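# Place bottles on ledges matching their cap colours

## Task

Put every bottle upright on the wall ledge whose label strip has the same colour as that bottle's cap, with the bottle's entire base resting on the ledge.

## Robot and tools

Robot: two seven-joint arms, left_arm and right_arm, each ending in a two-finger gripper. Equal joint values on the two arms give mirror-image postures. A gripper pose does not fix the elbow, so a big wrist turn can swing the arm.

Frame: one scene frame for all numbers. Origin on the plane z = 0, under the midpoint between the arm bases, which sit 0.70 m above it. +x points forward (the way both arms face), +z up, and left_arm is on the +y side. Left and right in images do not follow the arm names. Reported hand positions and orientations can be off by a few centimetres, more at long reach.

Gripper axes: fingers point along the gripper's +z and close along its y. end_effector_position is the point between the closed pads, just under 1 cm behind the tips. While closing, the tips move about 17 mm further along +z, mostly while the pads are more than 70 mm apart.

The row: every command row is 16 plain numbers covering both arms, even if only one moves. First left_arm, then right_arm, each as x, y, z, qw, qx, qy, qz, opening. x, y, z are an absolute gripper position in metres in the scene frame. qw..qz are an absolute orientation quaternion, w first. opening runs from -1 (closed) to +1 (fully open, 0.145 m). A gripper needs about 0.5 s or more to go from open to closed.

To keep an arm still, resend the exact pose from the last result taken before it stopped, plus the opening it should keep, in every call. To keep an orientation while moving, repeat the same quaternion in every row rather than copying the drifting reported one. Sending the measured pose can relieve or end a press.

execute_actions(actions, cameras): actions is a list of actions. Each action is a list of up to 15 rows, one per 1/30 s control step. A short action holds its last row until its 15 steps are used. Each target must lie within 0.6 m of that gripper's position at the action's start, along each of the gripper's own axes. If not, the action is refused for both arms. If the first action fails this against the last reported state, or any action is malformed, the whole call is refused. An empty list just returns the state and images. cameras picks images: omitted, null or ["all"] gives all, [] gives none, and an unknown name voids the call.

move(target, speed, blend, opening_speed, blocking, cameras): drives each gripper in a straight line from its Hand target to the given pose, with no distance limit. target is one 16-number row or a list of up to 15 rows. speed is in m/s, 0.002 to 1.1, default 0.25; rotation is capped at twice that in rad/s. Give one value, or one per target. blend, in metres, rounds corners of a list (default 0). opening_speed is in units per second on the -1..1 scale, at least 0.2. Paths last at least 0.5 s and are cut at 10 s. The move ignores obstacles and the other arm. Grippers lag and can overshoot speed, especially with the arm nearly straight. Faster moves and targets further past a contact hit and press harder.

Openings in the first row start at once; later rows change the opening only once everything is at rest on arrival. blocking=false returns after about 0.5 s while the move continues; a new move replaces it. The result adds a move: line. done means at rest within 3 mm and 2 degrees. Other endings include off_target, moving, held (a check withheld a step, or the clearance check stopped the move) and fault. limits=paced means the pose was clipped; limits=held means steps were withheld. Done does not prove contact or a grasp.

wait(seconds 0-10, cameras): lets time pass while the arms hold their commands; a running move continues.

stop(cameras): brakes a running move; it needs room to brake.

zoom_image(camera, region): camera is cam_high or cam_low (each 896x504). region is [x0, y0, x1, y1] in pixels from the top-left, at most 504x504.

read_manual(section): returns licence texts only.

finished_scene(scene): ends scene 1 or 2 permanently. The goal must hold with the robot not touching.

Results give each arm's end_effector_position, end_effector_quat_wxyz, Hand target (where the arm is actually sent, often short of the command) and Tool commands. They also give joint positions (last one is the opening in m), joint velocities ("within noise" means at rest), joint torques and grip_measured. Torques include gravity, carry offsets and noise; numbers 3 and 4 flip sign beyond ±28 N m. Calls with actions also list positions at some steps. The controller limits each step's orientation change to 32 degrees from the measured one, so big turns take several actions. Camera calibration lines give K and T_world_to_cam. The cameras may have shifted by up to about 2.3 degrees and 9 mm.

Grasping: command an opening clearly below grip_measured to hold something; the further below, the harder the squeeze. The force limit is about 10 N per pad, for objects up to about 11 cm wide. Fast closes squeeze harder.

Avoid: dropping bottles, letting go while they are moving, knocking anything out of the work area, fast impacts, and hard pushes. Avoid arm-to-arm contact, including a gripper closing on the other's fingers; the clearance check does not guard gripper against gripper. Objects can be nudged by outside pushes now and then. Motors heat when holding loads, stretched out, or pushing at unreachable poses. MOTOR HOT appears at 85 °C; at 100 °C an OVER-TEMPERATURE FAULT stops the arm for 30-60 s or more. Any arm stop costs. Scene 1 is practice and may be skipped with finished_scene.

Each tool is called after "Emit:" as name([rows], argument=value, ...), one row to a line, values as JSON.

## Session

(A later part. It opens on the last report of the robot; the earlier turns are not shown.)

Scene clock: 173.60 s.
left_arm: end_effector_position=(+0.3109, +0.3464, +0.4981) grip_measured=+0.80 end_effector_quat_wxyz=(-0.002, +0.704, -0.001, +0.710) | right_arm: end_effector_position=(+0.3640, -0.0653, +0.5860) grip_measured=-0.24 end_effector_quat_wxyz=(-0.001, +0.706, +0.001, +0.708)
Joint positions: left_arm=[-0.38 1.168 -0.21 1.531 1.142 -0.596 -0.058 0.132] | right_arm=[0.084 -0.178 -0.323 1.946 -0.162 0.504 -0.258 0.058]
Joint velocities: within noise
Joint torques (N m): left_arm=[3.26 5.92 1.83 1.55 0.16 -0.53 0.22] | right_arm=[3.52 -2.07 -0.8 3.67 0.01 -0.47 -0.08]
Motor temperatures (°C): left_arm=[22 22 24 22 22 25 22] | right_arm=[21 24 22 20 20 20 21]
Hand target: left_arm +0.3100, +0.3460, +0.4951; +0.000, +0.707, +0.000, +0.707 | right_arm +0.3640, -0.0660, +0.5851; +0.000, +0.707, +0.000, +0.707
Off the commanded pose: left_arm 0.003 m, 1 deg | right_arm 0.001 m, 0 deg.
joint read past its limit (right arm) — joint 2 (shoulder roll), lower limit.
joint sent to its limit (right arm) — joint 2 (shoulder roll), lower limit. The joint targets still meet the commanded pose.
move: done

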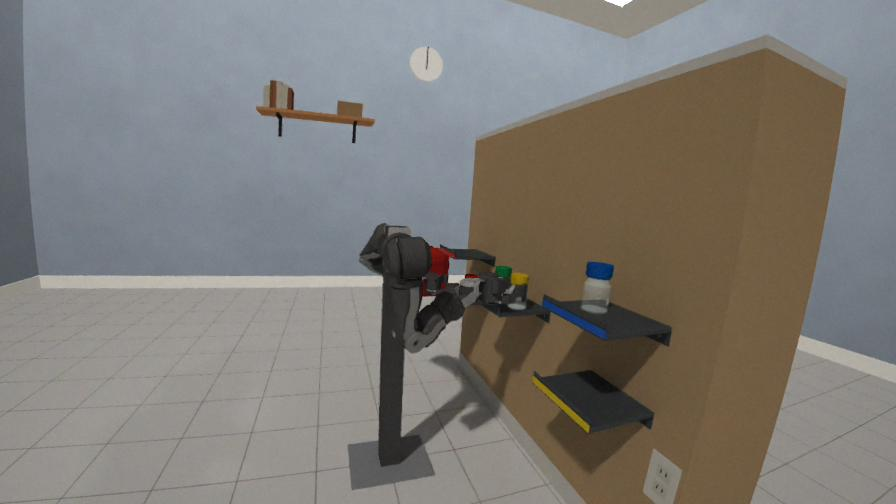

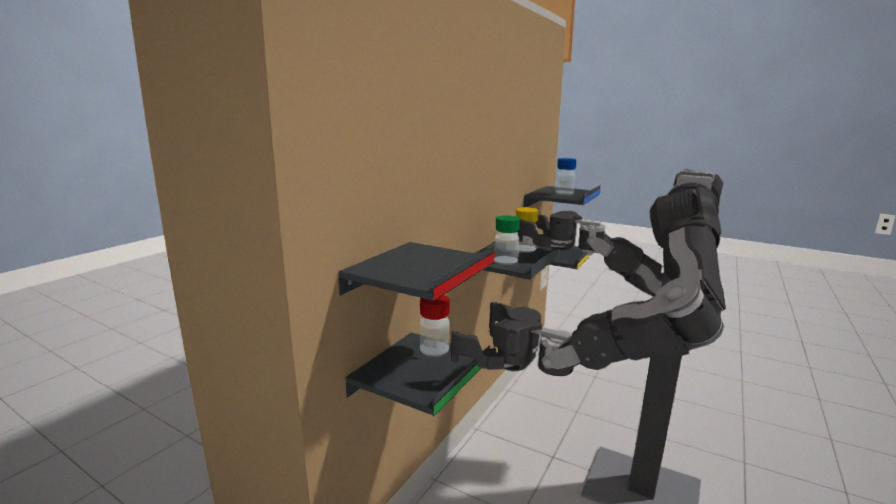

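Emit:
move([
  [0.373,0.346,0.488,0,0.7071,0,0.7071,0.8,0.364,-0.068,0.622,0,0.7071,0,0.7071,-0.6],
  [0.373,0.346,0.488,0,0.7071,0,0.7071,-0.6,0.364,-0.068,0.622,0,0.7071,0,0.7071,-0.6],
  [0.373,0.345,0.53,0,0.7071,0,0.7071,-0.6,0.364,-0.2,0.622,0,0.7071,0,0.7071,-0.6],
  [0.37,0.195,0.535,0,0.7071,0,0.7071,-0.6,0.364,-0.2,0.525,0,0.7071,0,0.7071,-0.6],
  [0.368,0.195,0.6,0,0.7071,0,0.7071,-0.6,0.366,-0.385,0.52,0,0.7071,0,0.7071,-0.6],
], speed=[0.12,0.1,0.2,0.2,0.2], opening_speed=1.8, blend=[0,0,0.01,0.02,0])

Emit:
zoom_image(camera="cam_low", region=[340, 160, 660, 440])

Emit:
zoom_image(camera="cam_high", region=[420, 200, 700, 420])

Scene clock: 195.27 s.
left_arm: end_effector_position=(+0.3681, +0.1940, +0.5972) grip_measured=-0.27 end_effector_quat_wxyz=(+0.001, +0.711, -0.002, +0.704) | right_arm: end_effector_position=(+0.3652, -0.3861, +0.5166) grip_measured=-0.24 end_effector_quat_wxyz=(+0.001, +0.713, -0.002, +0.701)
Joint positions: left_arm=[0.265 0.895 -0.48 2.027 0.931 0.172 -0.653 0.055] | right_arm=[0.09 0.583 0.436 1.24 0.47 0.041 0.534 0.058]
Joint velocities: within noise
Joint torques (N m): left_arm=[5.82 3.68 3.17 4.16 -0.28 -0.68 -0.04] | right_arm=[4.52 5.97 2.19 4.19 0.55 -0.65 0.15]
Motor temperatures (°C): left_arm=[22 23 24 22 22 25 22] | right_arm=[21 23 22 20 20 20 21]
Hand target: left_arm +0.3680, +0.1950, +0.6000; +0.000, +0.707, +0.000, +0.707 | right_arm +0.3660, -0.3850, +0.5201; +0.000, +0.707, +0.000, +0.707
Off the commanded pose: left_arm 0.003 m, 1 deg | right_arm 0.004 m, 1 deg.
move: off_target (right_arm); target 2's new opening was sent with left_arm's hand 0.004 m and 1 deg from that target

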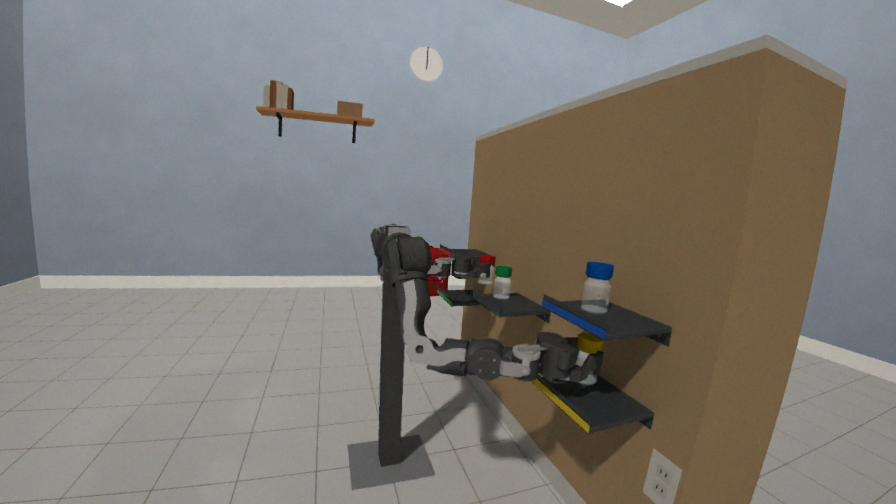

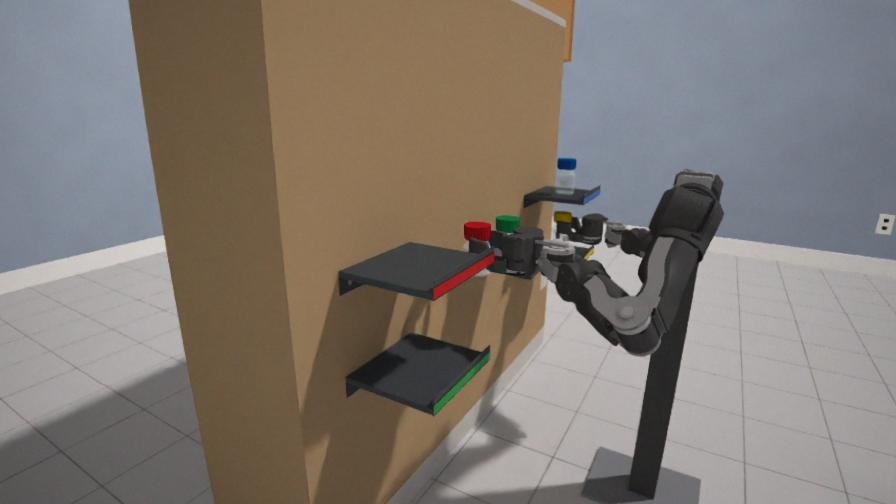

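Scaled by 1.575 from the camera's 896x504 image, which has a finer 1280x720 frame.

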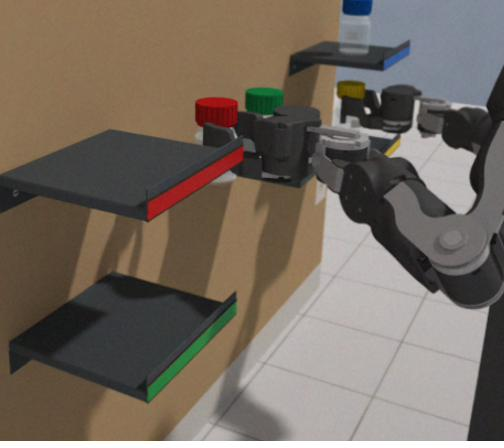

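Scaled by 1.800 from the camera's 896x504 image, which has a finer 1280x720 frame.

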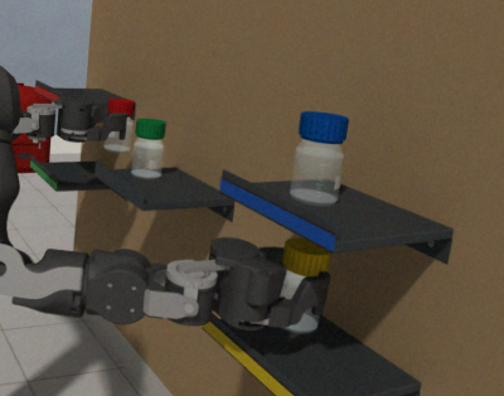

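Emit:
move([
  [0.367,0.195,0.735,0,0.7071,0,0.7071,-0.6,0.366,-0.385,0.502,0,0.7071,0,0.7071,-0.6],
  [0.368,0.375,0.735,0,0.7071,0,0.7071,-0.6,0.366,-0.385,0.490,0,0.7071,0,0.7071,-0.6],
  [0.368,0.38,0.712,0,0.7071,0,0.7071,-0.6,0.366,-0.385,0.487,0,0.7071,0,0.7071,-0.6],
  [0.368,0.38,0.712,0,0.7071,0,0.7071,-0.6,0.366,-0.385,0.487,0,0.7071,0,0.7071,0.4],
  [0.368,0.38,0.697,0,0.7071,0,0.7071,-0.6,0.25,-0.37,0.495,0,0.7071,0,0.7071,0.4],
], speed=[0.2,0.2,0.05,0.1,0.15], opening_speed=1.8, blend=[0.02,0.01,0,0,0])

Emit:
zoom_image(camera="cam_low", region=[340, 160, 660, 440])

Emit:
zoom_image(camera="cam_high", region=[420, 200, 700, 420])

Scene clock: 215.17 s.
left_arm: end_effector_position=(+0.3684, +0.3804, +0.6943) grip_measured=-0.27 end_effector_quat_wxyz=(-0.002, +0.713, +0.000, +0.701) | right_arm: end_effector_position=(+0.2500, -0.3708, +0.4938) grip_measured=+0.40 end_effector_quat_wxyz=(+0.001, +0.709, -0.003, +0.705)
Joint positions: left_arm=[0.054 1.216 0.323 1.59 1.193 0.379 0.098 0.055] | right_arm=[-0.437 0.409 0.708 1.57 0.583 -0.083 0.638 0.105]
Joint velocities: within noise
Joint torques (N m): left_arm=[5.13 6.66 4.12 2.36 0.15 -0.98 0.23] | right_arm=[0.41 5.31 2.63 3.95 0.55 -0.42 0.14]
Motor temperatures (°C): left_arm=[23 23 25 22 22 25 22] | right_arm=[22 24 22 21 20 21 21]
Hand target: left_arm +0.3680, +0.3799, +0.6969; +0.000, +0.707, +0.000, +0.707 | right_arm +0.2500, -0.3699, +0.4950; +0.000, +0.707, +0.000, +0.707
Off the commanded pose: left_arm 0.003 m, 1 deg | right_arm 0.001 m, 0 deg.
move: done

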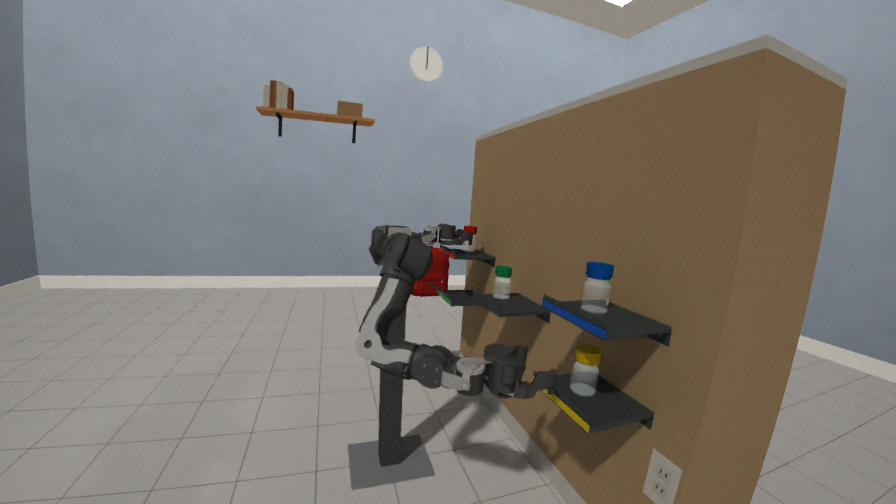

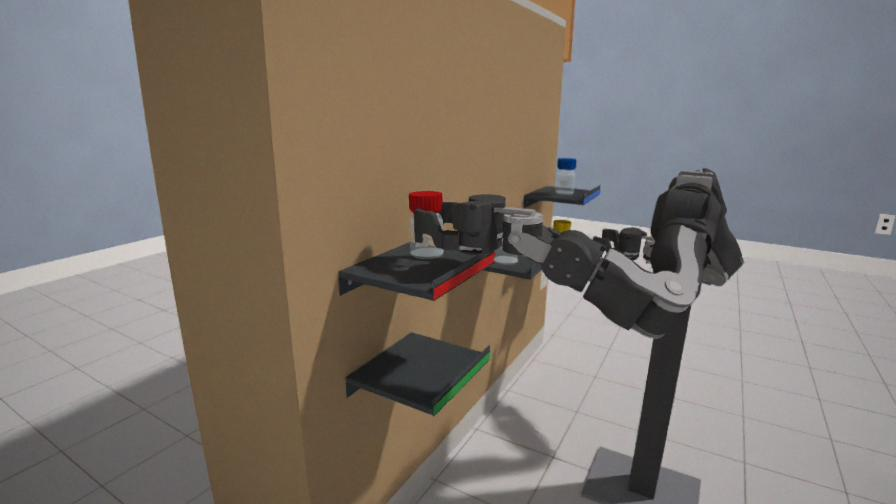

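Scaled by 1.575 from the camera's 896x504 image, which has a finer 1280x720 frame.

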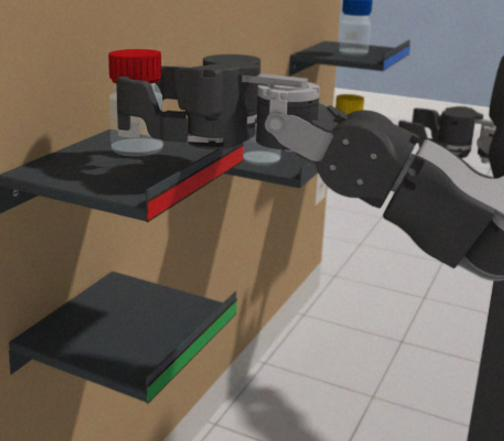

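Scaled by 1.800 from the camera's 896x504 image, which has a finer 1280x720 frame.

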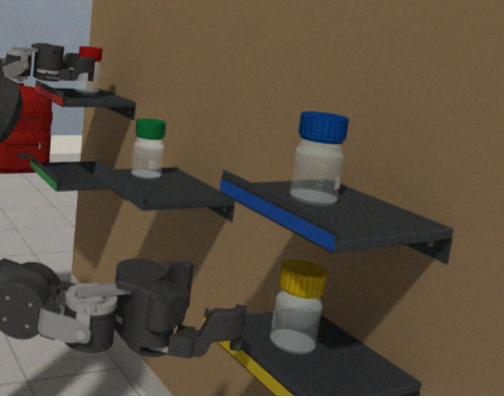

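Emit:
move([
  [0.368,0.38,0.689,0,0.7071,0,0.7071,-0.6,0.25,-0.37,0.495,0,0.7071,0,0.7071,0.4],
  [0.368,0.38,0.688,0,0.7071,0,0.7071,0.4,0.25,-0.37,0.495,0,0.7071,0,0.7071,0.4],
  [0.25,0.37,0.698,0,0.7071,0,0.7071,0.4,0.25,-0.37,0.495,0,0.7071,0,0.7071,0.4],
  [0.25,0.34,0.6,0,0.7071,0,0.7071,0.4,0.25,-0.37,0.495,0,0.7071,0,0.7071,0.4],
  [0.25,0.12,0.5,0,0.7071,0,0.7071,0.4,0.25,-0.37,0.495,0,0.7071,0,0.7071,0.4],
  [0.25,0.046,0.585,0,0.7071,0,0.7071,0.4,0.25,-0.37,0.495,0,0.7071,0,0.7071,0.4],
], speed=[0.03,0.1,0.2,0.25,0.25,0.2], opening_speed=1.8, blend=[0,0,0.02,0.03,0.03,0])

Emit:
zoom_image(camera="cam_low", region=[340, 160, 660, 440])

Scene clock: 234.73 s.
left_arm: end_effector_position=(+0.2500, +0.0446, +0.5854) grip_measured=+0.40 end_effector_quat_wxyz=(+0.004, +0.706, -0.001, +0.708) | right_arm: end_effector_position=(+0.2500, -0.3708, +0.4939) grip_measured=+0.40 end_effector_quat_wxyz=(+0.001, +0.709, -0.003, +0.706)
Joint positions: left_arm=[-0.481 -0.165 -0.645 2.302 -0.437 0.38 -0.361 0.105] | right_arm=[-0.437 0.409 0.708 1.57 0.583 -0.084 0.638 0.105]
Joint velocities: within noise
Joint torques (N m): left_arm=[0.88 -1.91 -1.44 4.97 -0.08 -0.51 -0.05] | right_arm=[0.49 5.24 2.55 3.96 0.53 -0.43 0.18]
Motor temperatures (°C): left_arm=[22 23 26 22 21 25 22] | right_arm=[21 24 22 21 20 20 21]
Hand target: left_arm +0.2500, +0.0460, +0.5850; +0.000, +0.707, +0.000, +0.707 | right_arm +0.2500, -0.3699, +0.4950; +0.000, +0.707, +0.000, +0.707
Off the commanded pose: left_arm 0.001 m, 0 deg | right_arm 0.001 m, 0 deg.
joint read past its limit (left arm) — joint 2 (shoulder roll), lower limit.
joint sent to its limit (left arm) — joint 2 (shoulder roll), lower limit. The joint targets still meet the commanded pose.
move: done

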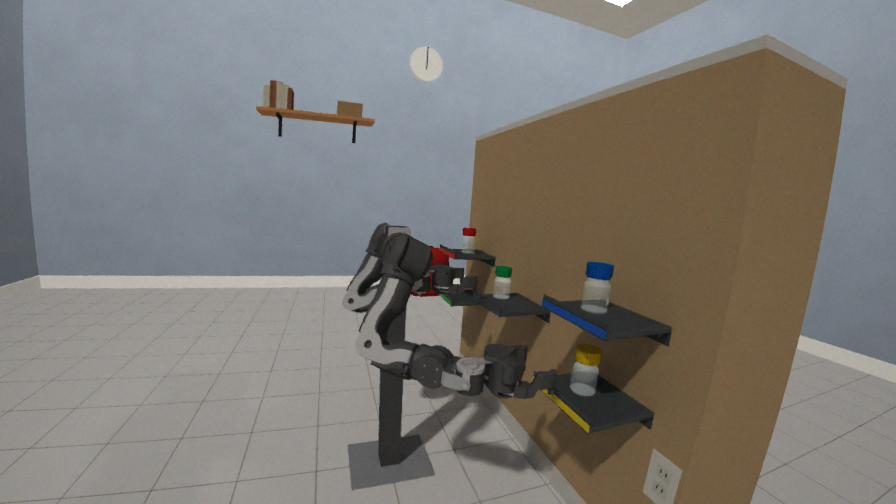

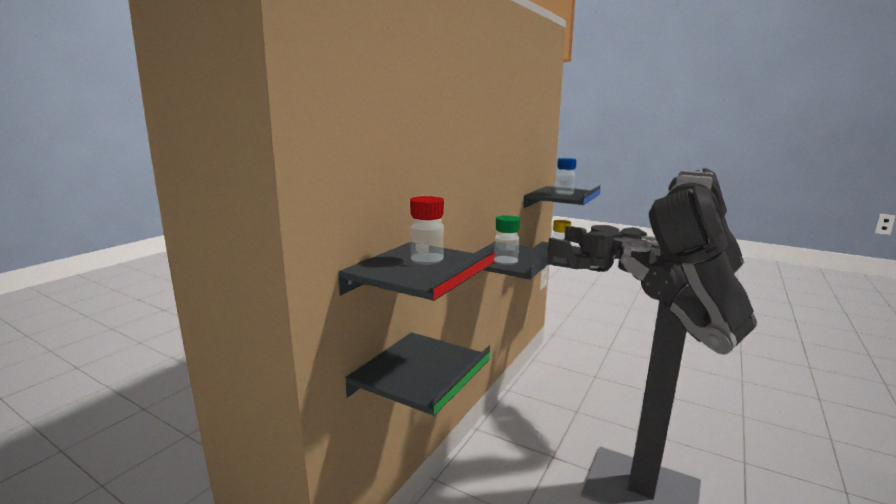

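Scaled by 1.575 from the camera's 896x504 image, which has a finer 1280x720 frame.

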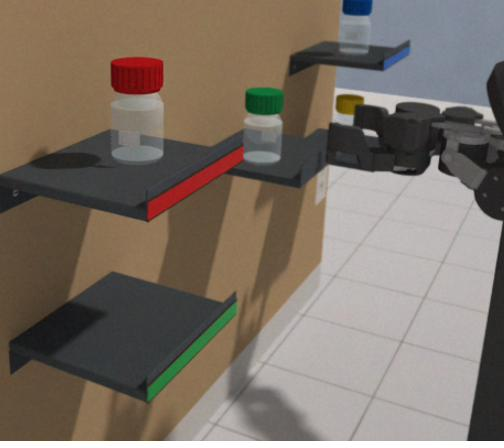

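Emit:
move([
  [0.362,0.046,0.585,0,0.7071,0,0.7071,0.4,0.25,-0.37,0.495,0,0.7071,0,0.7071,0.4],
  [0.362,0.046,0.585,0,0.7071,0,0.7071,-0.6,0.25,-0.37,0.495,0,0.7071,0,0.7071,0.4],
  [0.362,0.048,0.625,0,0.7071,0,0.7071,-0.6,0.25,-0.37,0.495,0,0.7071,0,0.7071,0.4],
  [0.365,0.195,0.62,0,0.7071,0,0.7071,-0.6,0.25,-0.37,0.495,0,0.7071,0,0.7071,0.4],
  [0.366,0.195,0.53,0,0.7071,0,0.7071,-0.6,0.25,-0.37,0.495,0,0.7071,0,0.7071,0.4],
  [0.367,0.38,0.525,0,0.7071,0,0.7071,-0.6,0.25,-0.37,0.495,0,0.7071,0,0.7071,0.4],
  [0.367,0.383,0.498,0,0.7071,0,0.7071,-0.6,0.25,-0.37,0.495,0,0.7071,0,0.7071,0.4],
], speed=[0.13,0.1,0.2,0.2,0.2,0.2,0.08], opening_speed=1.8, blend=[0,0,0.01,0.02,0.02,0.01,0])

Emit:
zoom_image(camera="cam_low", region=[340, 160, 660, 440])

Scene clock: 254.23 s.
left_arm: end_effector_position=(+0.3671, +0.3848, +0.5005) grip_measured=-0.28 end_effector_quat_wxyz=(-0.003, +0.707, +0.001, +0.707) | right_arm: end_effector_position=(+0.2500, -0.3708, +0.4939) grip_measured=+0.40 end_effector_quat_wxyz=(+0.001, +0.709, -0.003, +0.706)
Joint positions: left_arm=[0.088 0.605 0.352 1.159 0.524 -0.076 0.505 0.055] | right_arm=[-0.437 0.409 0.708 1.57 0.583 -0.084 0.638 0.105]
Joint velocities: within noise
Joint torques (N m): left_arm=[5.24 5.63 0.85 3.82 0.42 -0.74 0.23] | right_arm=[0.49 5.39 2.51 3.96 0.53 -0.43 0.17]
Motor temperatures (°C): left_arm=[22 23 25 23 21 25 21] | right_arm=[21 24 23 21 20 20 21]
Hand target: left_arm +0.3670, +0.3830, +0.4981; +0.000, +0.707, +0.000, +0.707 | right_arm +0.2500, -0.3699, +0.4950; +0.000, +0.707, +0.000, +0.707
Off the commanded pose: left_arm 0.003 m, 0 deg | right_arm 0.001 m, 0 deg.
move: done

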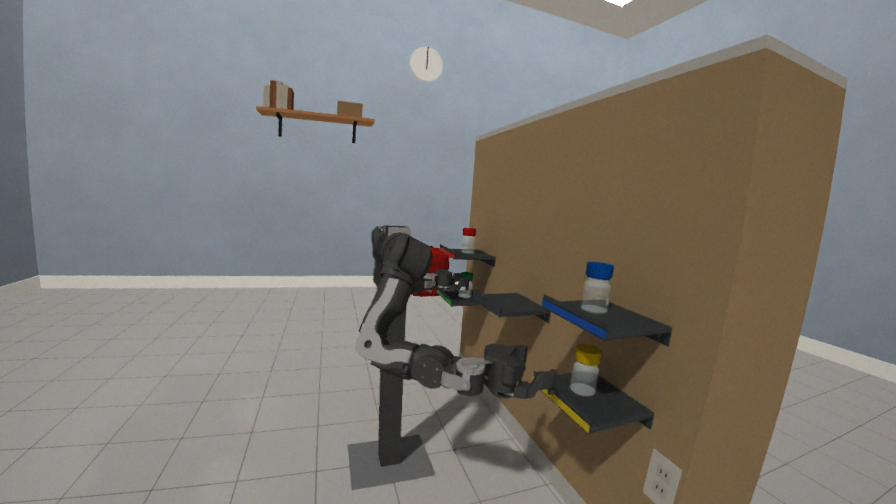

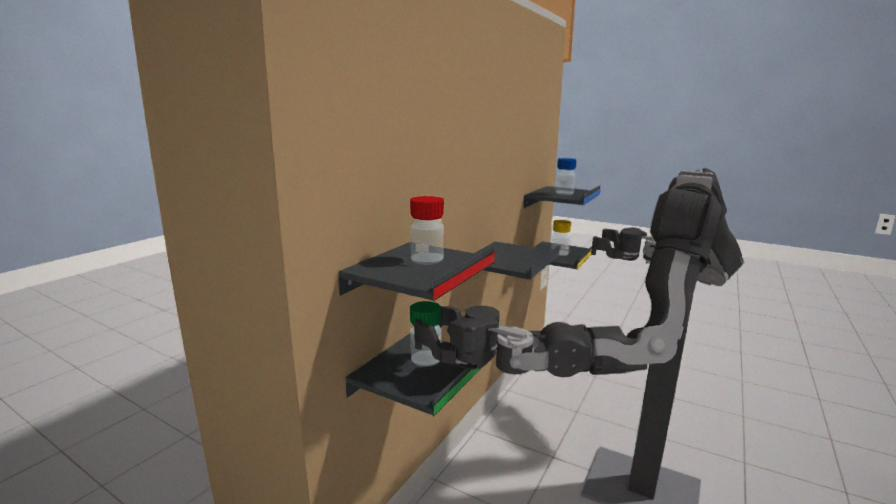

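Scaled by 1.575 from the camera's 896x504 image, which has a finer 1280x720 frame.

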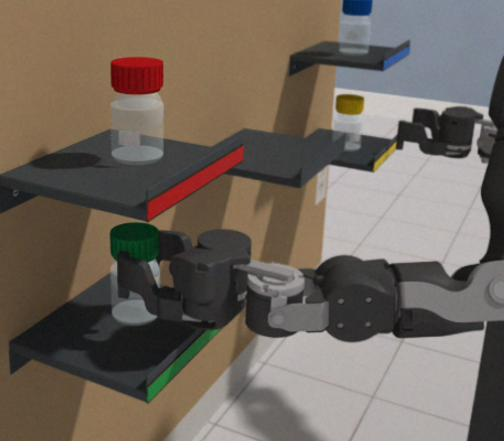

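Emit:
move([
  [0.367,0.383,0.486,0,0.7071,0,0.7071,-0.6,0.25,-0.37,0.495,0,0.7071,0,0.7071,0.4],
  [0.367,0.383,0.485,0,0.7071,0,0.7071,0.4,0.25,-0.37,0.495,0,0.7071,0,0.7071,0.4],
  [0.24,0.36,0.495,0,0.7071,0,0.7071,0.4,0.25,-0.37,0.495,0,0.7071,0,0.7071,0.4],
], speed=[0.03,0.03,0.2], opening_speed=1.8)

Emit:
zoom_image(camera="cam_low", region=[340, 160, 660, 440])

Emit:
zoom_image(camera="cam_high", region=[420, 200, 700, 420])

Scene clock: 268.87 s.
left_arm: end_effector_position=(+0.2395, +0.3609, +0.4937) grip_measured=+0.40 end_effector_quat_wxyz=(-0.001, +0.709, +0.003, +0.706) | right_arm: end_effector_position=(+0.2500, -0.3708, +0.4939) grip_measured=+0.40 end_effector_quat_wxyz=(+0.001, +0.709, -0.003, +0.706)
Joint positions: left_arm=[-0.588 0.479 0.619 1.631 0.701 -0.181 0.512 0.105] | right_arm=[-0.437 0.409 0.708 1.57 0.583 -0.084 0.638 0.105]
Joint velocities: within noise
Joint torques (N m): left_arm=[0.44 5.21 1.96 4.74 0.43 -0.58 0.19] | right_arm=[0.38 5.39 2.55 4.03 0.55 -0.45 0.15]
Motor temperatures (°C): left_arm=[22 23 24 23 22 25 21] | right_arm=[20 24 23 21 20 20 21]
Hand target: left_arm +0.2400, +0.3600, +0.4950; +0.000, +0.707, +0.000, +0.707 | right_arm +0.2500, -0.3699, +0.4950; +0.000, +0.707, +0.000, +0.707
Off the commanded pose: left_arm 0.002 m, 0 deg | right_arm 0.001 m, 0 deg.
move: done; target 2's new opening was sent with left_arm's hand 0.014 m and 3 deg from that target

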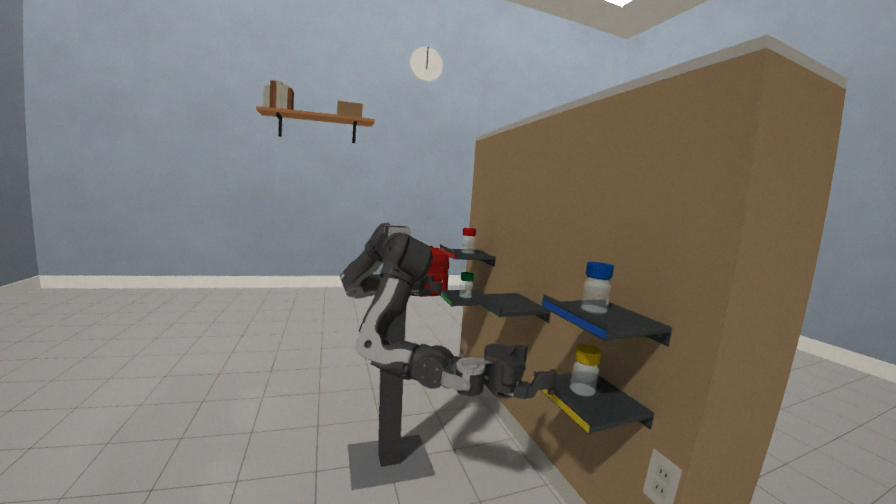

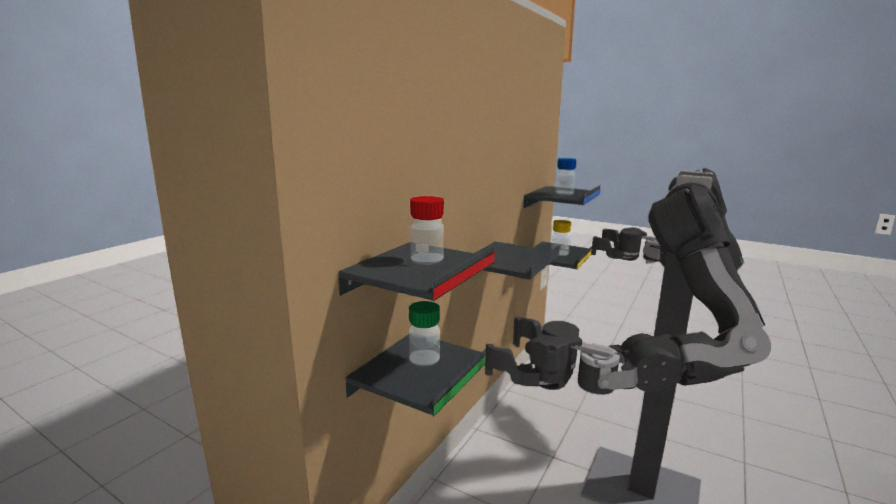

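Scaled by 1.575 from the camera's 896x504 image, which has a finer 1280x720 frame.

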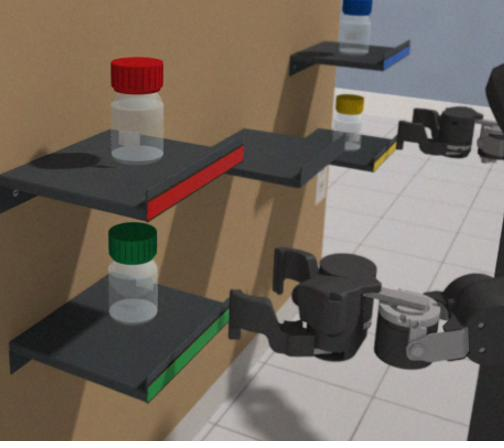

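Scaled by 1.800 from the camera's 896x504 image, which has a finer 1280x720 frame.

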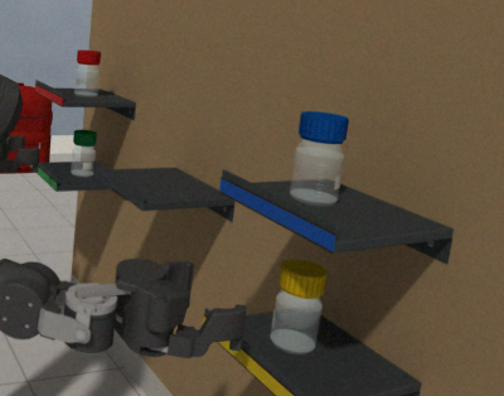

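All four bottles are standing well within matching ledges.

Emit:
finished_scene(scene=2)

The scene is finished: the task was done.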